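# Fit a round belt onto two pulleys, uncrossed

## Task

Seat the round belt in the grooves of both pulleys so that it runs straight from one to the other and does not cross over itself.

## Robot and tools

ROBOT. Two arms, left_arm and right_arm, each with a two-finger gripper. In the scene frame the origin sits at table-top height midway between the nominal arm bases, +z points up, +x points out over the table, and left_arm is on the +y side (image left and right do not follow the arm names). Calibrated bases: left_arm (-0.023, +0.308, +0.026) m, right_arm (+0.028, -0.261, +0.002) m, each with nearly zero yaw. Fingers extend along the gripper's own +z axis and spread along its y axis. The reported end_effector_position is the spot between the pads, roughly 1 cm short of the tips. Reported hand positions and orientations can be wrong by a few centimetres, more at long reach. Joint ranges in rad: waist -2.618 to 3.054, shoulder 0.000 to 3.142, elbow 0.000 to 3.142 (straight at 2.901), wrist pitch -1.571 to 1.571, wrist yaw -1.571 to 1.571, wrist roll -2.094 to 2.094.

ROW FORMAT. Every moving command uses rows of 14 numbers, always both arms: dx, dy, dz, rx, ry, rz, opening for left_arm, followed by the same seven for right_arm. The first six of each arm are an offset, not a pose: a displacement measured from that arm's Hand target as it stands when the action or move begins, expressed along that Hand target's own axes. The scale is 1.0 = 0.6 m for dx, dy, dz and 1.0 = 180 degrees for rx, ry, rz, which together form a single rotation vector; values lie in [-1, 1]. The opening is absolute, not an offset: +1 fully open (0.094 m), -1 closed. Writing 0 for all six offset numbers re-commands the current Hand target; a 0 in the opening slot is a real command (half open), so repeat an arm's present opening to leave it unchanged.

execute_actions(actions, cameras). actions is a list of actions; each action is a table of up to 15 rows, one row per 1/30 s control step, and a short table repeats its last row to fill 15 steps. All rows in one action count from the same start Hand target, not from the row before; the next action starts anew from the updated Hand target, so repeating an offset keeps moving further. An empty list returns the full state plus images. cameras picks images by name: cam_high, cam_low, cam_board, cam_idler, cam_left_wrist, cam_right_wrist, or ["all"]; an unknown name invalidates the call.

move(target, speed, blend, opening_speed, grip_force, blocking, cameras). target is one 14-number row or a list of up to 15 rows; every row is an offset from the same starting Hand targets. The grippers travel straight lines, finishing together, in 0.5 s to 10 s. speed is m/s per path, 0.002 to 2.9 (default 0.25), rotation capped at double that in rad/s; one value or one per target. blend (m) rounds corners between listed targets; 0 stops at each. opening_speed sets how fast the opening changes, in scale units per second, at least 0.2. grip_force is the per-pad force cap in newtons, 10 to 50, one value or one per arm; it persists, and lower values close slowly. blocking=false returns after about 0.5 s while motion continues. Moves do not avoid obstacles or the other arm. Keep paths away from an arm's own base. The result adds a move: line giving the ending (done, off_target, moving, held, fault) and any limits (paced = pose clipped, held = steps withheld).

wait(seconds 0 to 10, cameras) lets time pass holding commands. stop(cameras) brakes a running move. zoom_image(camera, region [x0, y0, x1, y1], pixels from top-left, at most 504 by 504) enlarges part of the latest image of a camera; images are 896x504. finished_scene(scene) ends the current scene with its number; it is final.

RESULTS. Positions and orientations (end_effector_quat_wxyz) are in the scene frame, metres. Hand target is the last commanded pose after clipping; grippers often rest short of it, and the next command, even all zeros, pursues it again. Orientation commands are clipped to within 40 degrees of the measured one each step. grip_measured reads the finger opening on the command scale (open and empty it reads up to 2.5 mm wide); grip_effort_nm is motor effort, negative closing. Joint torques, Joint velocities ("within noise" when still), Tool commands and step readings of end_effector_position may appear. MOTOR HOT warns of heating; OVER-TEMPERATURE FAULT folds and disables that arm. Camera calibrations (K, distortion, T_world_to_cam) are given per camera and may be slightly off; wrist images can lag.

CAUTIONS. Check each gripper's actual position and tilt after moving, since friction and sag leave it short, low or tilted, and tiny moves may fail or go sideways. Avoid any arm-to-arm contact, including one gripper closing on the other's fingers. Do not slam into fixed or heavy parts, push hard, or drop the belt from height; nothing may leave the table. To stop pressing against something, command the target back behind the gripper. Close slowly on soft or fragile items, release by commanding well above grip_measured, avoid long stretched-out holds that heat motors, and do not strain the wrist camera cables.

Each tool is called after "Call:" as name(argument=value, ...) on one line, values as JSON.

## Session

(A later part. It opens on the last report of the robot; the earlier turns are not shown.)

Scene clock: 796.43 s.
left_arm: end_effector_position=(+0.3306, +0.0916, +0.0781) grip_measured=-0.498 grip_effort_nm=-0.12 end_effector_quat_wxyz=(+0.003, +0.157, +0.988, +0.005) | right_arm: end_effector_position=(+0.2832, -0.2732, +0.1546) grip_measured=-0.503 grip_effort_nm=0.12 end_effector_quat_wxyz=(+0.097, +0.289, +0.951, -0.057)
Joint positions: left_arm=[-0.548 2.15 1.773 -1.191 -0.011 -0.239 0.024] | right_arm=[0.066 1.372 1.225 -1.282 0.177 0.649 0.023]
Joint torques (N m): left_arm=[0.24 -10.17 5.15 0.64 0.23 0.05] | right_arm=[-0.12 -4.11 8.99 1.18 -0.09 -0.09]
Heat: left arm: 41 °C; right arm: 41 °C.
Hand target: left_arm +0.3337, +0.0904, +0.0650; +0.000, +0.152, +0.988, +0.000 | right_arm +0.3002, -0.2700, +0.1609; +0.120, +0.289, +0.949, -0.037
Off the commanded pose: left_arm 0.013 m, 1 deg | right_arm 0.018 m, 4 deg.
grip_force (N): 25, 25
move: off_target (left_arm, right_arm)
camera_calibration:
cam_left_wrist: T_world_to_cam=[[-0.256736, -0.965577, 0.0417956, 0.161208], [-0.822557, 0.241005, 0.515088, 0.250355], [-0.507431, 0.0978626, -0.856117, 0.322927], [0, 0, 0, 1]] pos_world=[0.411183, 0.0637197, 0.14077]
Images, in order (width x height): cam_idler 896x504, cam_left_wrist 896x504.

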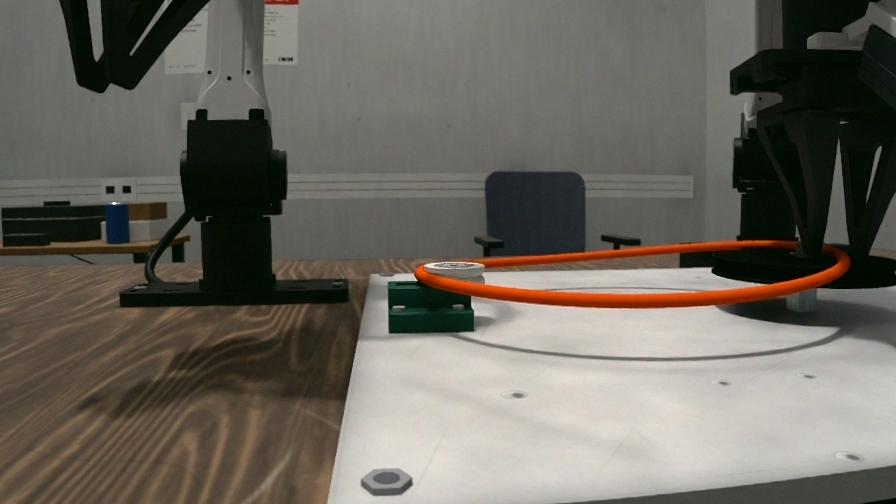

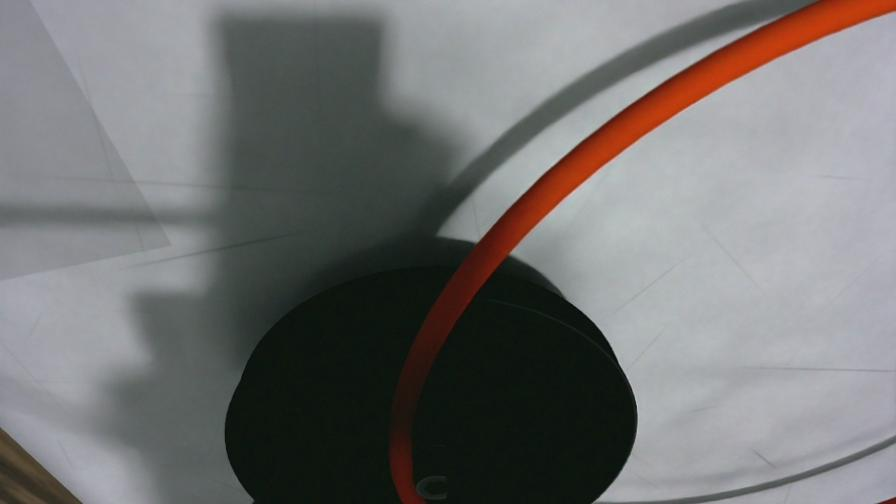

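Call:
move(target=[0,0,0.0025,0,0,0,-0.96,0,0,0,0,0,0,-0.5], opening_speed=0.4, cameras=["cam_left_wrist","cam_idler"])

Call:
zoom_image(camera="cam_idler", region=[700, 200, 896, 300])

Scene clock: 806.70 s.
left_arm: end_effector_position=(+0.3311, +0.0913, +0.0776) grip_measured=-0.895 grip_effort_nm=-0.57 end_effector_quat_wxyz=(+0.004, +0.156, +0.988, +0.003) | right_arm: end_effector_position=(+0.2832, -0.2732, +0.1546) grip_measured=-0.503 grip_effort_nm=0.12 end_effector_quat_wxyz=(+0.097, +0.289, +0.951, -0.057)
Joint positions: left_arm=[-0.548 2.15 1.771 -1.187 -0.009 -0.239 0.005] | right_arm=[0.066 1.372 1.225 -1.282 0.177 0.649 0.023]
Joint torques (N m): left_arm=[-0.08 -9.99 4.62 0.69 0.18 0.05] | right_arm=[-0.13 -4.1 9.01 1.18 -0.09 -0.09]
Heat: left arm: 42 °C; right arm: 41 °C.
Hand target: left_arm +0.3338, +0.0904, +0.0636; +0.000, +0.152, +0.988, +0.000 | right_arm +0.3002, -0.2700, +0.1609; +0.120, +0.289, +0.949, -0.037
Off the commanded pose: left_arm 0.014 m, 1 deg | right_arm 0.018 m, 4 deg.
grip_force (N): 25, 25
move: off_target (left_arm, right_arm)
camera_calibration:
cam_left_wrist: T_world_to_cam=[[-0.256055, -0.965661, 0.0439814, 0.160766], [-0.823555, 0.241745, 0.513143, 0.25156], [-0.506155, 0.0951717, -0.857175, 0.322717], [0, 0, 0, 1]] pos_world=[0.411683, 0.0637181, 0.140469]
Images, in order (width x height): cam_idler 896x504, cam_left_wrist 896x504.

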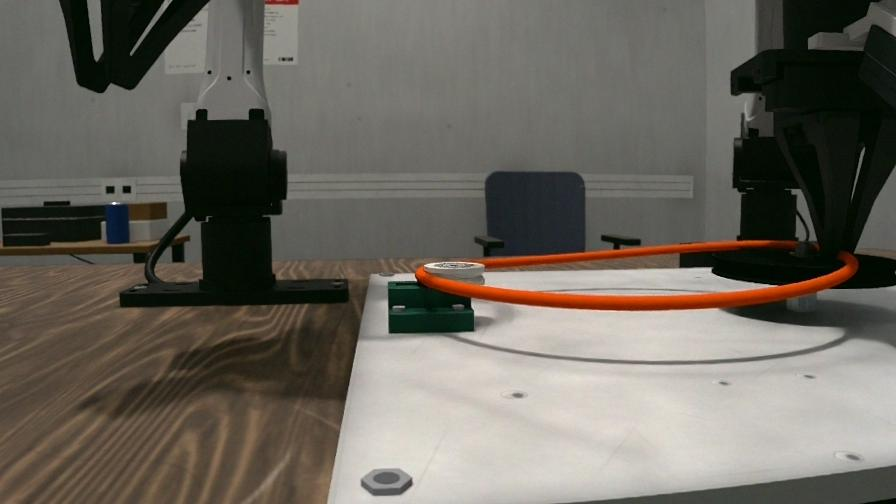

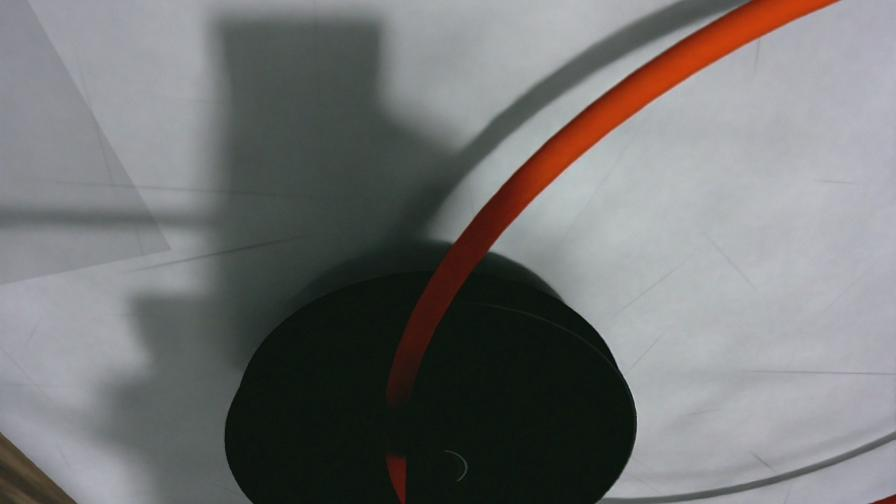

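Scaled by 2.571 from the camera's 896x504 image, which has a finer 1280x720 frame.

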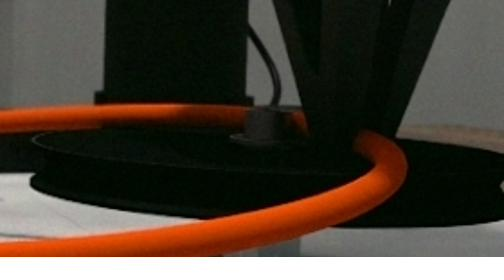

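Call:
move(target=[[0,0,-0.0373,0,0,0,-0.96,0,0,0,0,0,0,-0.5],[0.0095,0.0582,-0.0373,0,0,0.03,-0.96,0,0,0,0,0,0,-0.5]], speed=0.08, cameras=["cam_left_wrist","cam_idler","cam_board","cam_high"])

Call:
zoom_image(camera="cam_idler", region=[700, 200, 896, 300])

Call:
zoom_image(camera="cam_idler", region=[360, 200, 560, 340])

Scene clock: 837.73 s.
left_arm: end_effector_position=(+0.3395, +0.1205, +0.0763) grip_measured=-0.895 grip_effort_nm=-0.57 end_effector_quat_wxyz=(-0.010, +0.191, +0.981, +0.002) | right_arm: end_effector_position=(+0.2832, -0.2732, +0.1546) grip_measured=-0.503 grip_effort_nm=0.12 end_effector_quat_wxyz=(+0.097, +0.289, +0.951, -0.057)
Joint positions: left_arm=[-0.471 2.148 1.762 -1.205 0.001 -0.092 0.005] | right_arm=[0.066 1.372 1.225 -1.282 0.177 0.649 0.023]
Joint torques (N m): left_arm=[0.17 -15.42 4.59 0.35 0.09 0.25] | right_arm=[-0.12 -4.11 9.01 1.18 -0.09 -0.09]
Heat: left arm: 46 °C; right arm: 42 °C.
Hand target: left_arm +0.3388, +0.1253, +0.0860; +0.000, +0.199, +0.980, +0.000 | right_arm +0.3002, -0.2700, +0.1609; +0.120, +0.289, +0.949, -0.037
Off the commanded pose: left_arm 0.011 m, 1 deg | right_arm 0.018 m, 4 deg.
grip_force (N): 25, 25
move: off_target (left_arm, right_arm)
camera_calibration:
cam_left_wrist: T_world_to_cam=[[-0.32249, -0.945258, 0.0498862, 0.210776], [-0.789548, 0.297689, 0.536653, 0.232095], [-0.522125, 0.133677, -0.842327, 0.322718], [0, 0, 0, 1]] pos_world=[0.419723, 0.0870053, 0.136765]
Images, in order (width x height): cam_high 896x504, cam_board 896x504, cam_idler 896x504, cam_left_wrist 896x504.

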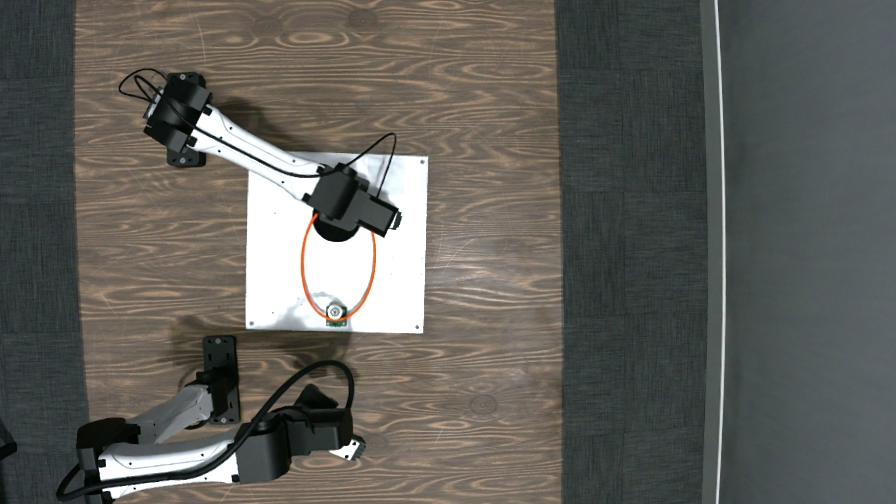

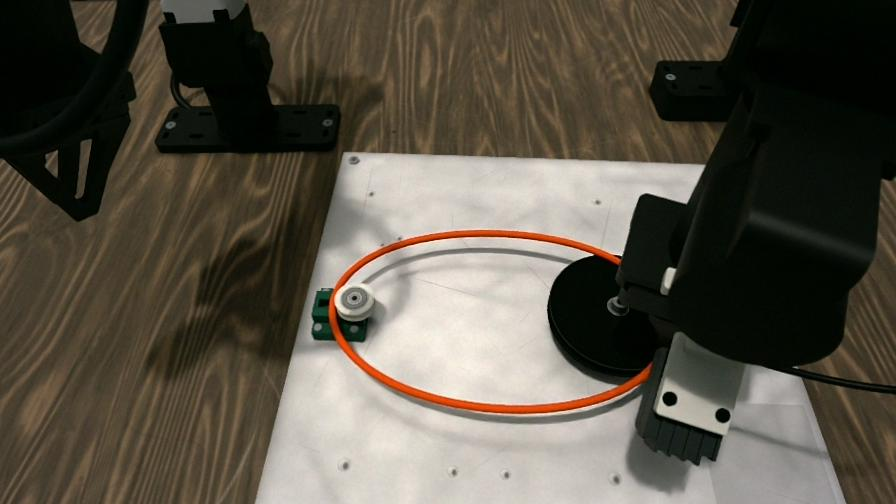

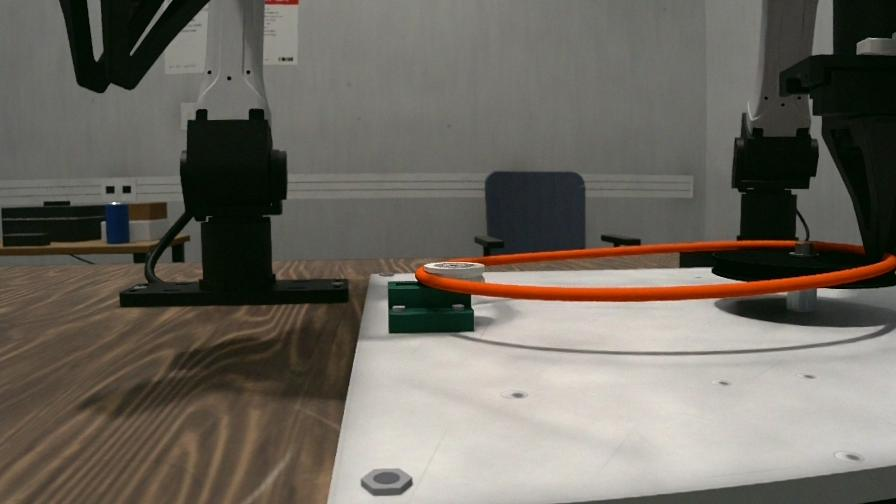

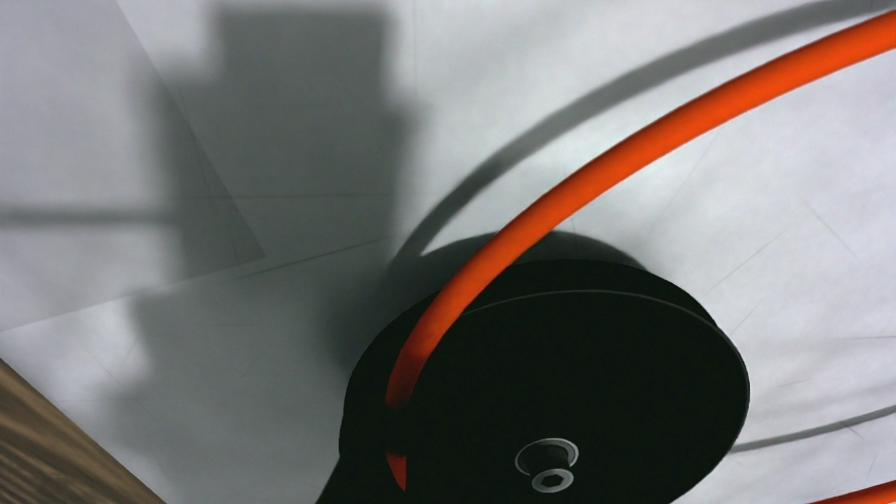

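Scaled by 2.571 from the camera's 896x504 image, which has a finer 1280x720 frame.

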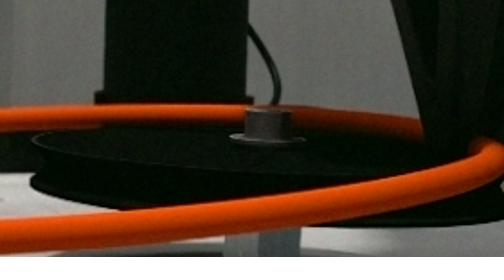

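Scaled by 2.520 from the camera's 896x504 image, which has a finer 1280x720 frame.

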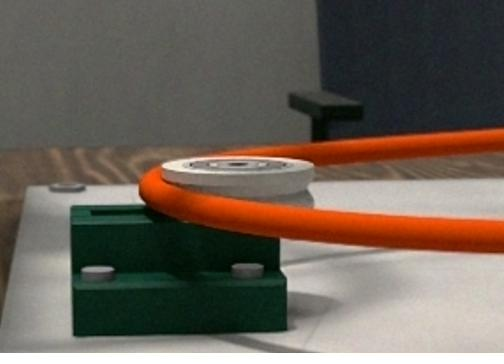

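Call:
move(target=[0.0149,0.048,-0.01,0,0,0.04,-0.96,0,0,0,0,0,0,-0.5], speed=0.08, cameras=["cam_left_wrist","cam_idler","cam_board","cam_high"])

Call:
zoom_image(camera="cam_idler", region=[700, 200, 896, 300])

Call:
zoom_image(camera="cam_high", region=[230, 130, 450, 350])

Scene clock: 848.30 s.
left_arm: end_effector_position=(+0.3402, +0.1453, +0.0793) grip_measured=-0.895 grip_effort_nm=-0.57 end_effector_quat_wxyz=(-0.016, +0.254, +0.967, -0.008) | right_arm: end_effector_position=(+0.2832, -0.2732, +0.1546) grip_measured=-0.503 grip_effort_nm=0.12 end_effector_quat_wxyz=(+0.097, +0.289, +0.951, -0.057)
Joint positions: left_arm=[-0.407 2.113 1.719 -1.205 0.021 0.101 0.005] | right_arm=[0.066 1.372 1.225 -1.282 0.177 0.649 0.023]
Joint torques (N m): left_arm=[0.9 -15.87 4.78 0.23 0 0.24] | right_arm=[-0.12 -4.1 9.01 1.18 -0.1 -0.09]
Heat: left arm: 50 °C; right arm: 42 °C.
Hand target: left_arm +0.3418, +0.1553, +0.0919; +0.000, +0.260, +0.966, +0.000 | right_arm +0.3002, -0.2700, +0.1609; +0.120, +0.289, +0.949, -0.037
Off the commanded pose: left_arm 0.016 m, 2 deg | right_arm 0.018 m, 4 deg.
grip_force (N): 25, 25
move: off_target (left_arm, right_arm)
camera_calibration:
cam_left_wrist: T_world_to_cam=[[-0.439346, -0.89526, 0.0740596, 0.264893], [-0.735978, 0.405996, 0.54176, 0.189138], [-0.515084, 0.183514, -0.837264, 0.312243], [0, 0, 0, 1]] pos_world=[0.416413, 0.103058, 0.139345]
Images, in order (width x height): cam_high 896x504, cam_board 896x504, cam_idler 896x504, cam_left_wrist 896x504.

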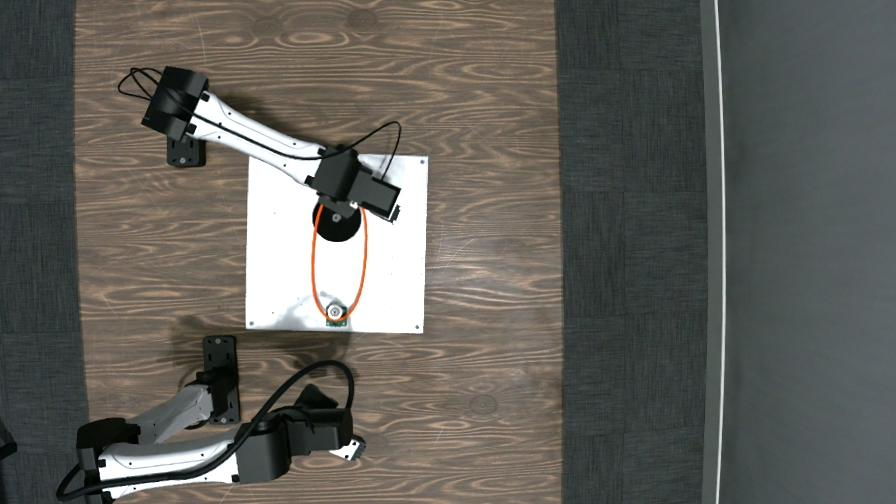

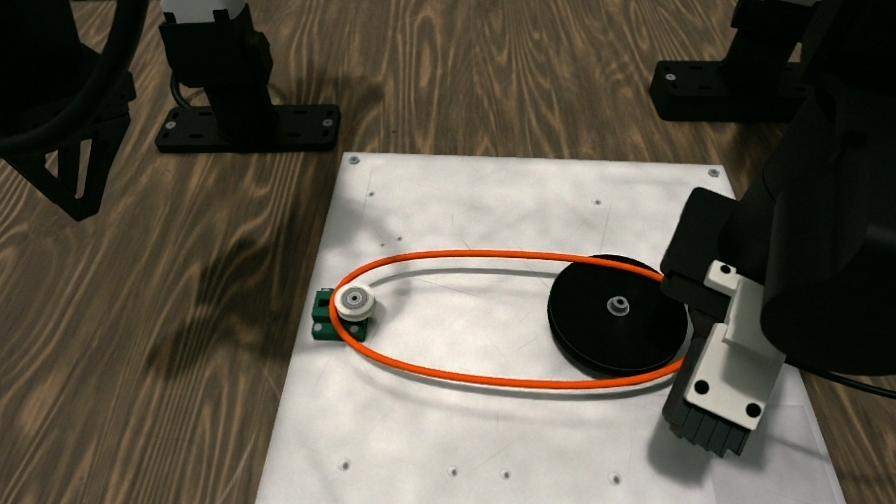

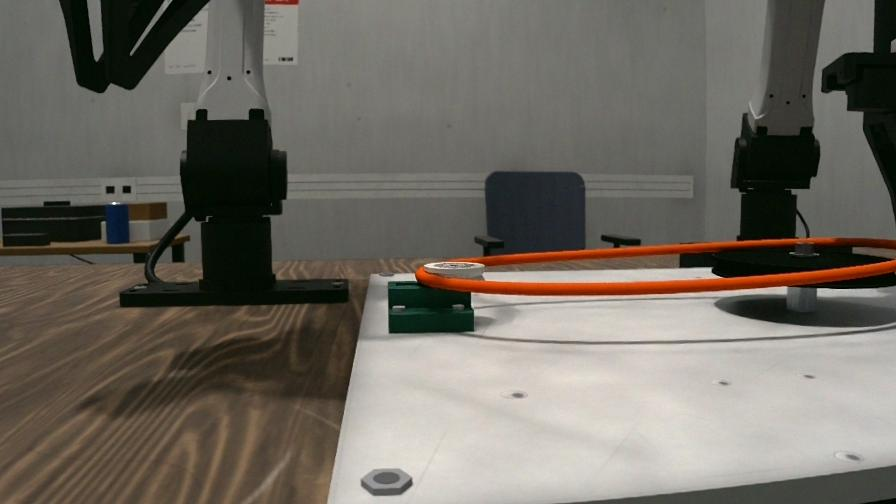

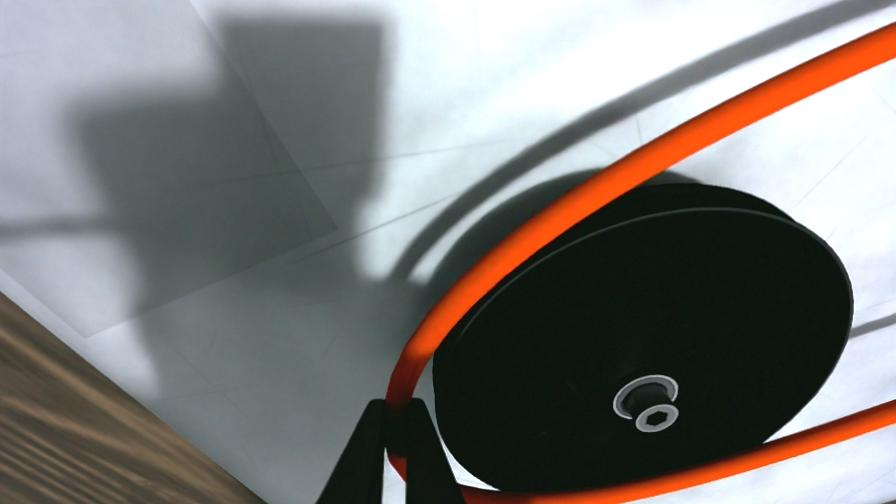

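Scaled by 2.571 from the camera's 896x504 image, which has a finer 1280x720 frame.

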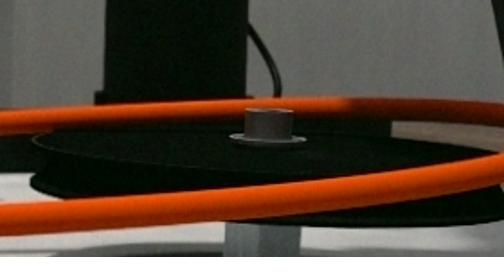

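Scaled by 2.291 from the camera's 896x504 image, which has a finer 1280x720 frame.

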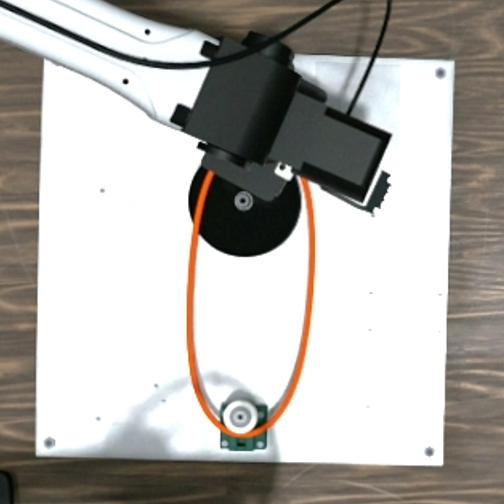

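Call:
move(target=[0.0373,0.0015,-0.005,0,0,-0.083,-0.96,0,0,0,0,0,0,-0.5], speed=0.08, cameras=["cam_left_wrist","cam_idler","cam_board","cam_high"])

Call:
zoom_image(camera="cam_board", region=[480, 200, 780, 430])

Call:
zoom_image(camera="cam_high", region=[230, 130, 450, 350])

Scene clock: 873.63 s.
left_arm: end_effector_position=(+0.3198, +0.1541, +0.0841) grip_measured=-0.895 grip_effort_nm=-0.58 end_effector_quat_wxyz=(-0.018, +0.148, +0.989, -0.013) | right_arm: end_effector_position=(+0.2832, -0.2732, +0.1546) grip_measured=-0.503 grip_effort_nm=0.12 end_effector_quat_wxyz=(+0.097, +0.289, +0.951, -0.057)
Joint positions: left_arm=[-0.401 2.021 1.6 -1.178 0.034 -0.109 0.005] | right_arm=[0.066 1.372 1.225 -1.282 0.177 0.649 0.023]
Joint torques (N m): left_arm=[1.07 -14.71 4.72 0.34 -0.16 -0.15] | right_arm=[-0.12 -4.1 9.01 1.17 -0.1 -0.09]
Heat: left arm: 54 °C; right arm: 43 °C.
Hand target: left_arm +0.3228, +0.1674, +0.0950; +0.000, +0.132, +0.991, +0.000 | right_arm +0.3002, -0.2700, +0.1609; +0.120, +0.289, +0.949, -0.037
Off the commanded pose: left_arm 0.017 m, 3 deg | right_arm 0.018 m, 4 deg.
grip_force (N): 25, 25
move: off_target (left_arm, right_arm)
camera_calibration:
cam_left_wrist: T_world_to_cam=[[-0.237073, -0.968189, 0.080042, 0.209498], [-0.802052, 0.24155, 0.546229, 0.214047], [-0.548187, 0.0652983, -0.833803, 0.332725], [0, 0, 0, 1]] pos_world=[0.403739, 0.129405, 0.14374]
Images, in order (width x height): cam_high 896x504, cam_board 896x504, cam_idler 896x504, cam_left_wrist 896x504.

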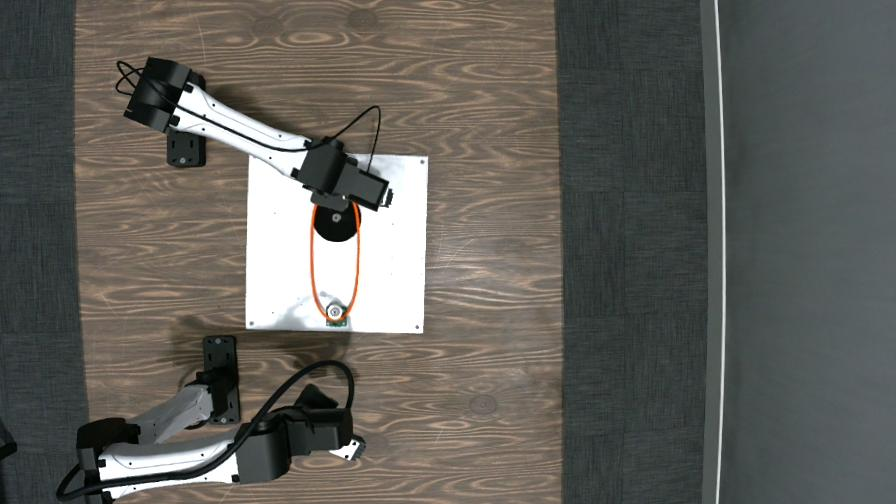

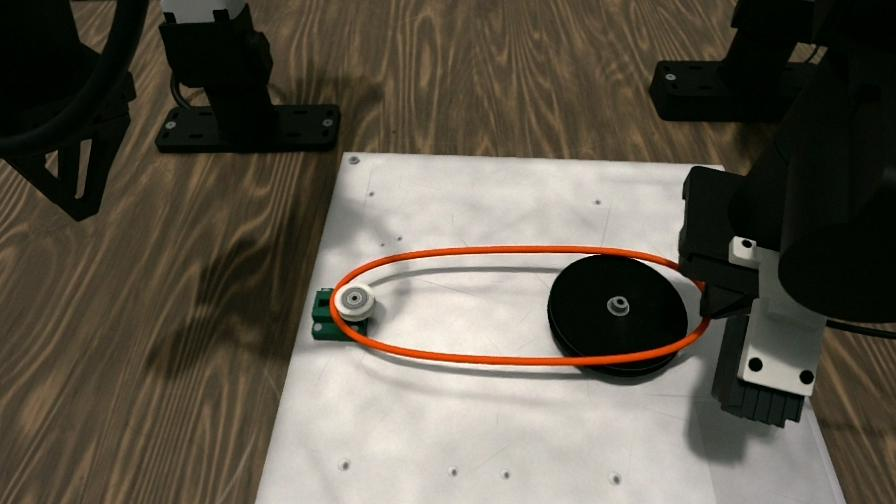

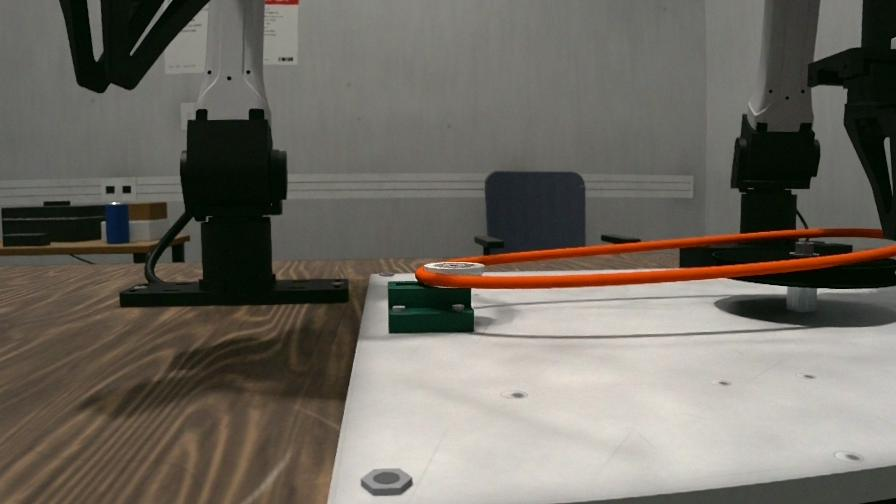

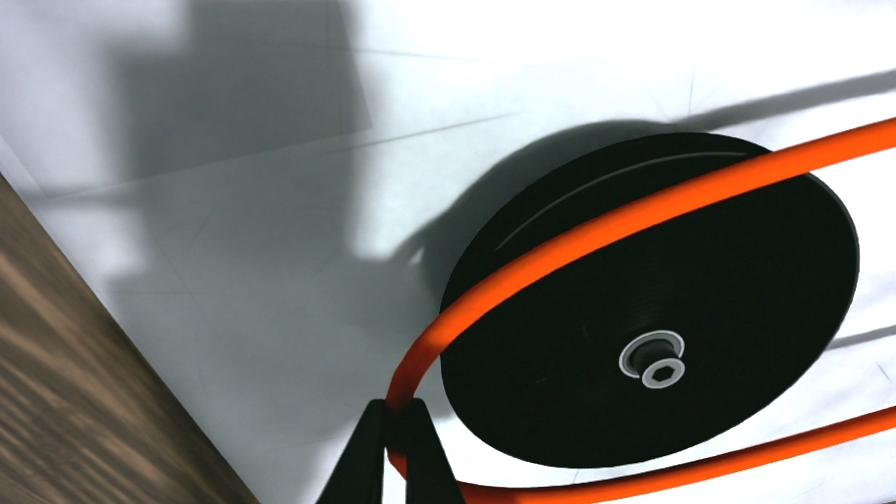

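Scaled by 1.680 from the camera's 896x504 image, which has a finer 1280x720 frame.

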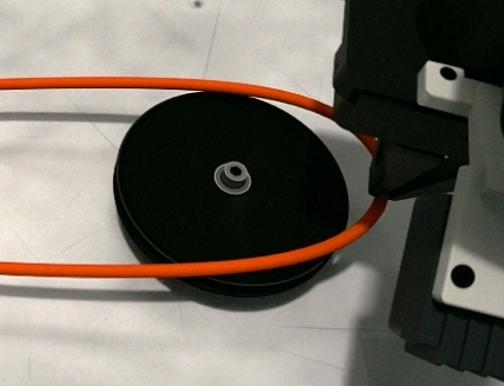

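Scaled by 2.291 from the camera's 896x504 image, which has a finer 1280x720 frame.

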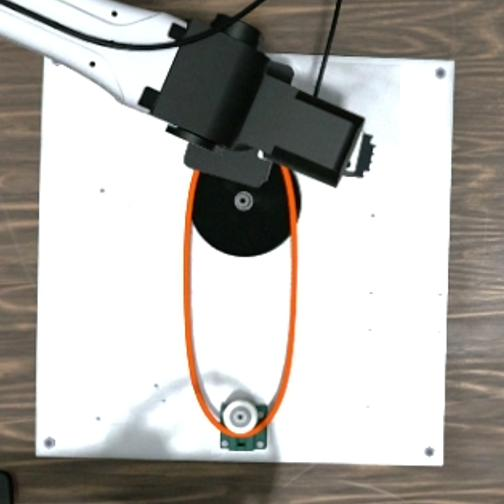

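Call:
move(target=[-0.0235,-0.004,0,0,0,0.04,-0.96,0,0,0,0,0,0,-0.5], speed=0.08, cameras=["cam_left_wrist","cam_idler","cam_board","cam_high"])

Call:
zoom_image(camera="cam_board", region=[480, 200, 780, 430])

Call:
zoom_image(camera="cam_high", region=[230, 130, 450, 350])

Scene clock: 903.27 s.
left_arm: end_effector_position=(+0.3298, +0.1498, +0.0935) grip_measured=-0.895 grip_effort_nm=-0.58 end_effector_quat_wxyz=(+0.001, +0.190, +0.982, -0.018) | right_arm: end_effector_position=(+0.2832, -0.2732, +0.1546) grip_measured=-0.503 grip_effort_nm=0.12 end_effector_quat_wxyz=(+0.097, +0.289, +0.951, -0.057)
Joint positions: left_arm=[-0.401 2.021 1.638 -1.178 0.034 -0.025 0.005] | right_arm=[0.066 1.372 1.225 -1.282 0.177 0.649 0.023]
Joint torques (N m): left_arm=[1.09 -9.94 8.23 0.12 -0.12 0.27] | right_arm=[-0.12 -4.11 9.01 1.18 -0.09 -0.09]
Heat: left arm: 64 °C; right arm: 43 °C.
Hand target: left_arm +0.3358, +0.1613, +0.0950; +0.000, +0.194, +0.981, +0.000 | right_arm +0.3002, -0.2700, +0.1609; +0.120, +0.289, +0.949, -0.037
Off the commanded pose: left_arm 0.013 m, 2 deg | right_arm 0.018 m, 4 deg.
grip_force (N): 25, 25
move: off_target (left_arm, right_arm)
camera_calibration:
cam_left_wrist: T_world_to_cam=[[-0.320833, -0.943251, 0.0857023, 0.230262], [-0.798024, 0.317949, 0.511924, 0.20847], [-0.510121, 0.0958493, -0.854745, 0.33108], [0, 0, 0, 1]] pos_world=[0.40913, 0.119178, 0.156534]
Images, in order (width x height): cam_high 896x504, cam_board 896x504, cam_idler 896x504, cam_left_wrist 896x504.

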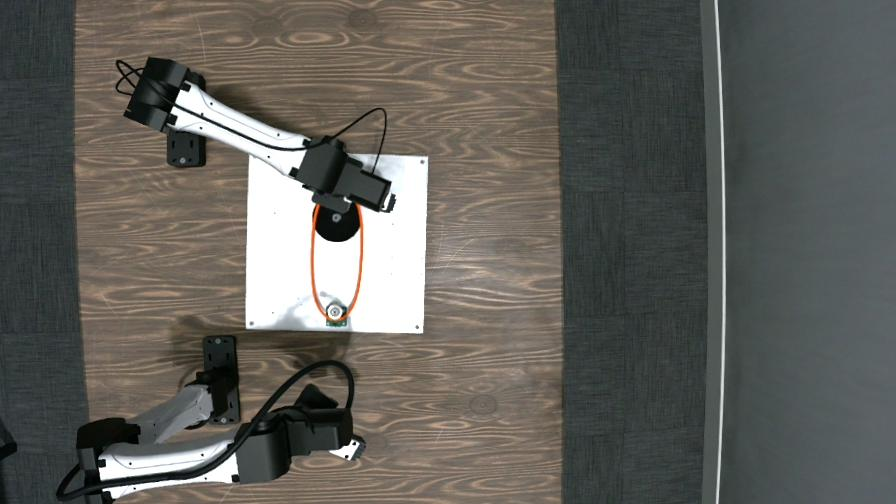

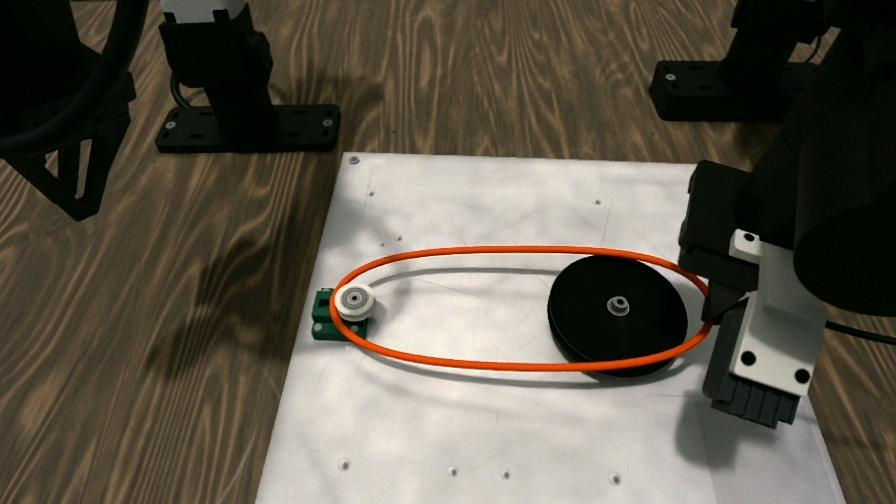

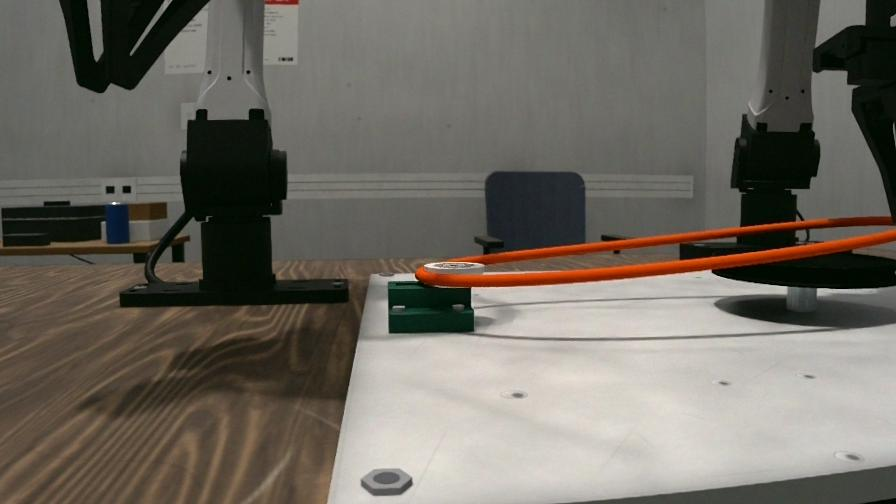

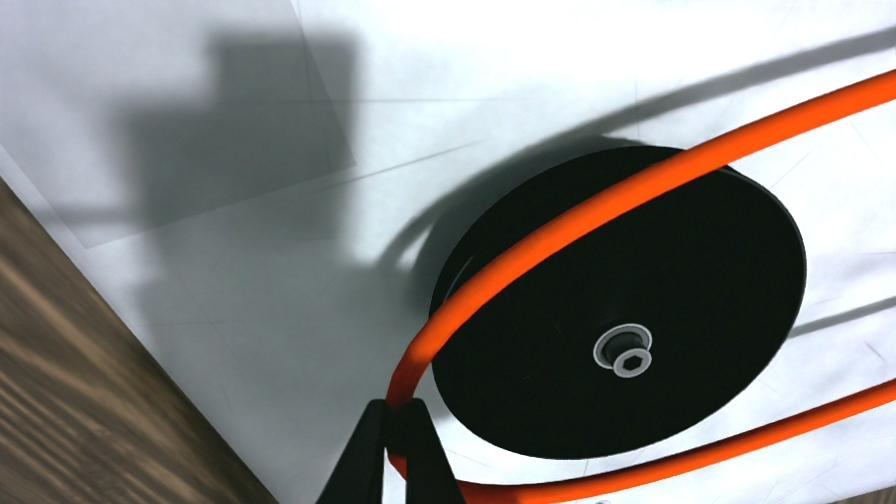

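Scaled by 1.680 from the camera's 896x504 image, which has a finer 1280x720 frame.

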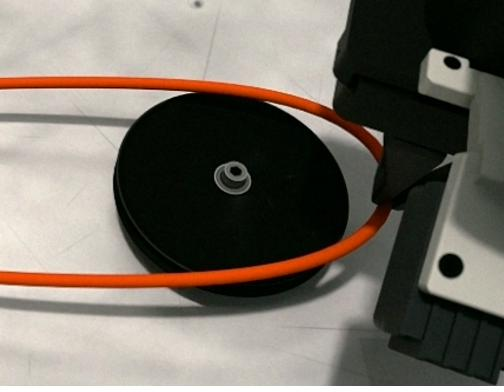

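Scaled by 2.291 from the camera's 896x504 image, which has a finer 1280x720 frame.

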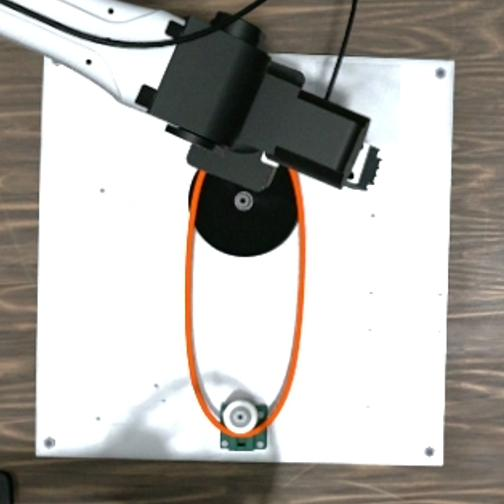

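Call:
move(target=[0.0013,0.003,0.0583,0,0,0,-0.96,0,0,0,0,0,0,-0.5], speed=0.08, cameras=["cam_left_wrist","cam_idler","cam_board","cam_high"])

Call:
zoom_image(camera="cam_board", region=[480, 200, 780, 430])

Call:
zoom_image(camera="cam_idler", region=[700, 200, 896, 300])

Scene clock: 932.67 s.
left_arm: end_effector_position=(+0.3325, +0.1504, +0.0721) grip_measured=-0.895 grip_effort_nm=-0.58 end_effector_quat_wxyz=(+0.006, +0.191, +0.981, -0.019) | right_arm: end_effector_position=(+0.2832, -0.2732, +0.1546) grip_measured=-0.503 grip_effort_nm=0.12 end_effector_quat_wxyz=(+0.097, +0.289, +0.951, -0.057)
Joint positions: left_arm=[-0.397 2.036 1.573 -1.089 0.034 -0.019 0.005] | right_arm=[0.066 1.372 1.225 -1.282 0.177 0.649 0.023]
Joint torques (N m): left_arm=[1.09 -9.28 4.89 0.5 -0.14 0.19] | right_arm=[-0.12 -4.11 9.01 1.18 -0.1 -0.09]
Heat: left arm: 57 °C; right arm: 43 °C.
Hand target: left_arm +0.3358, +0.1633, +0.0600; +0.000, +0.194, +0.981, +0.000 | right_arm +0.3002, -0.2700, +0.1609; +0.120, +0.289, +0.949, -0.037
Off the commanded pose: left_arm 0.018 m, 2 deg | right_arm 0.018 m, 4 deg.
grip_force (N): 25, 25
move: off_target (left_arm, right_arm)
camera_calibration:
cam_left_wrist: T_world_to_cam=[[-0.323389, -0.942318, 0.0863507, 0.234212], [-0.802012, 0.321375, 0.503482, 0.222853], [-0.502191, 0.093566, -0.85968, 0.312163], [0, 0, 0, 1]] pos_world=[0.411238, 0.119875, 0.135933]
Images, in order (width x height): cam_high 896x504, cam_board 896x504, cam_idler 896x504, cam_left_wrist 896x504.

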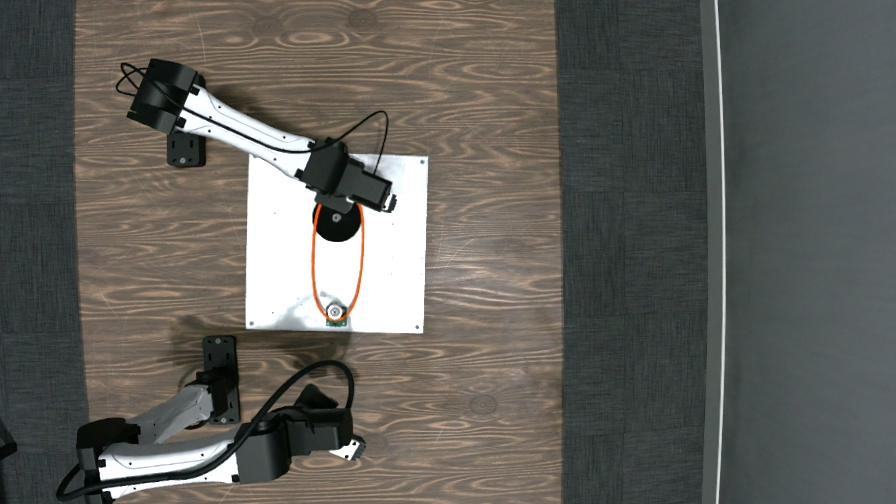

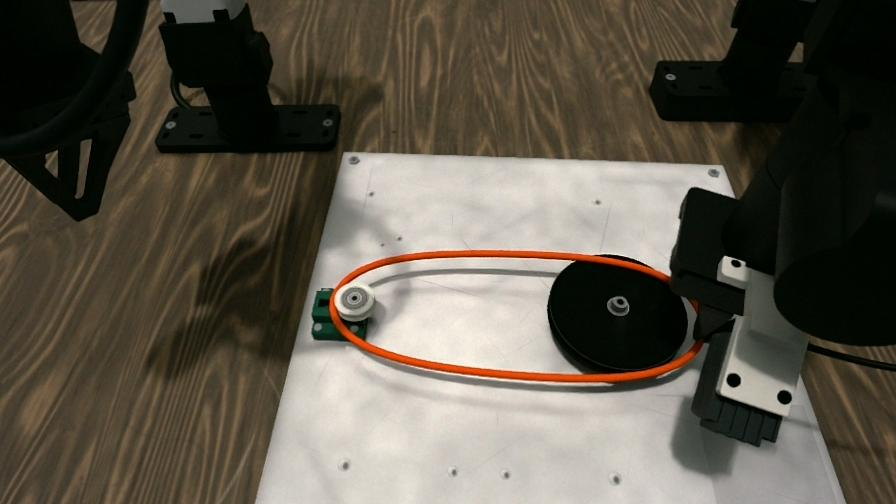

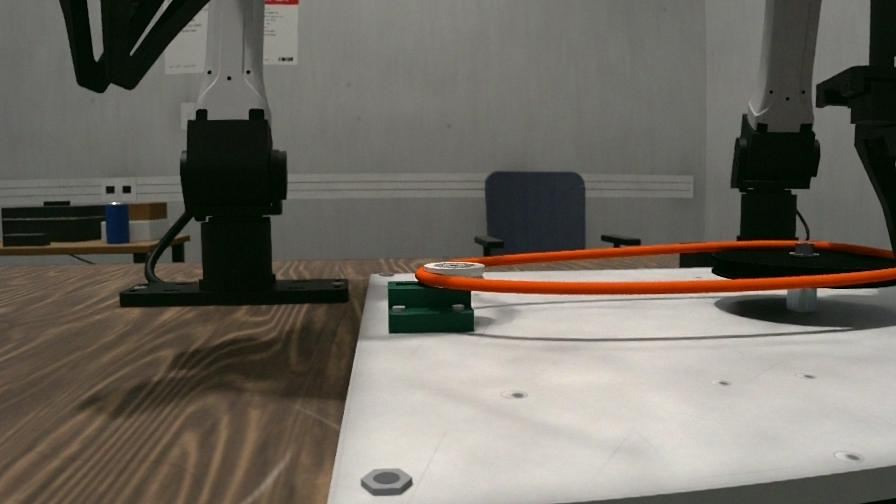

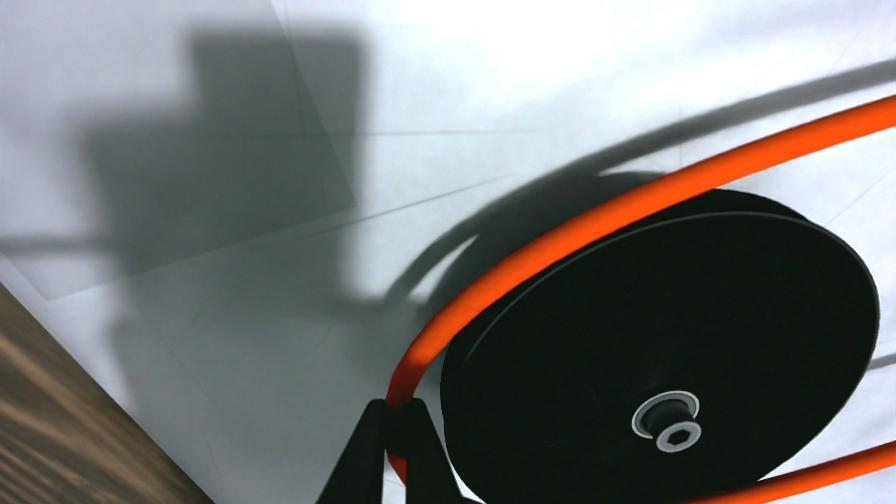

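Scaled by 1.680 from the camera's 896x504 image, which has a finer 1280x720 frame.

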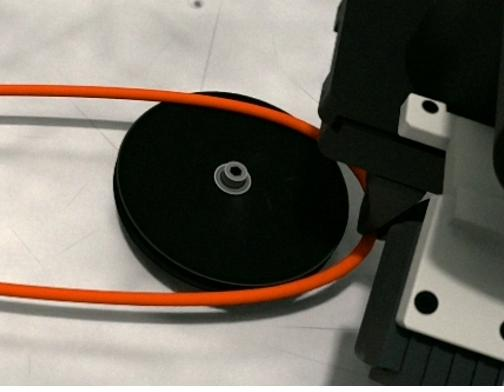

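Scaled by 2.571 from the camera's 896x504 image, which has a finer 1280x720 frame.

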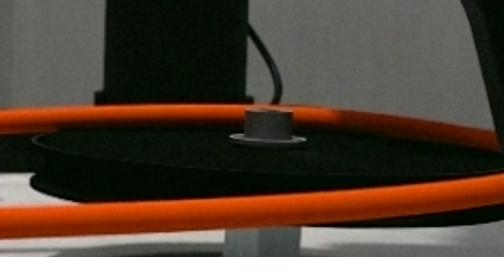

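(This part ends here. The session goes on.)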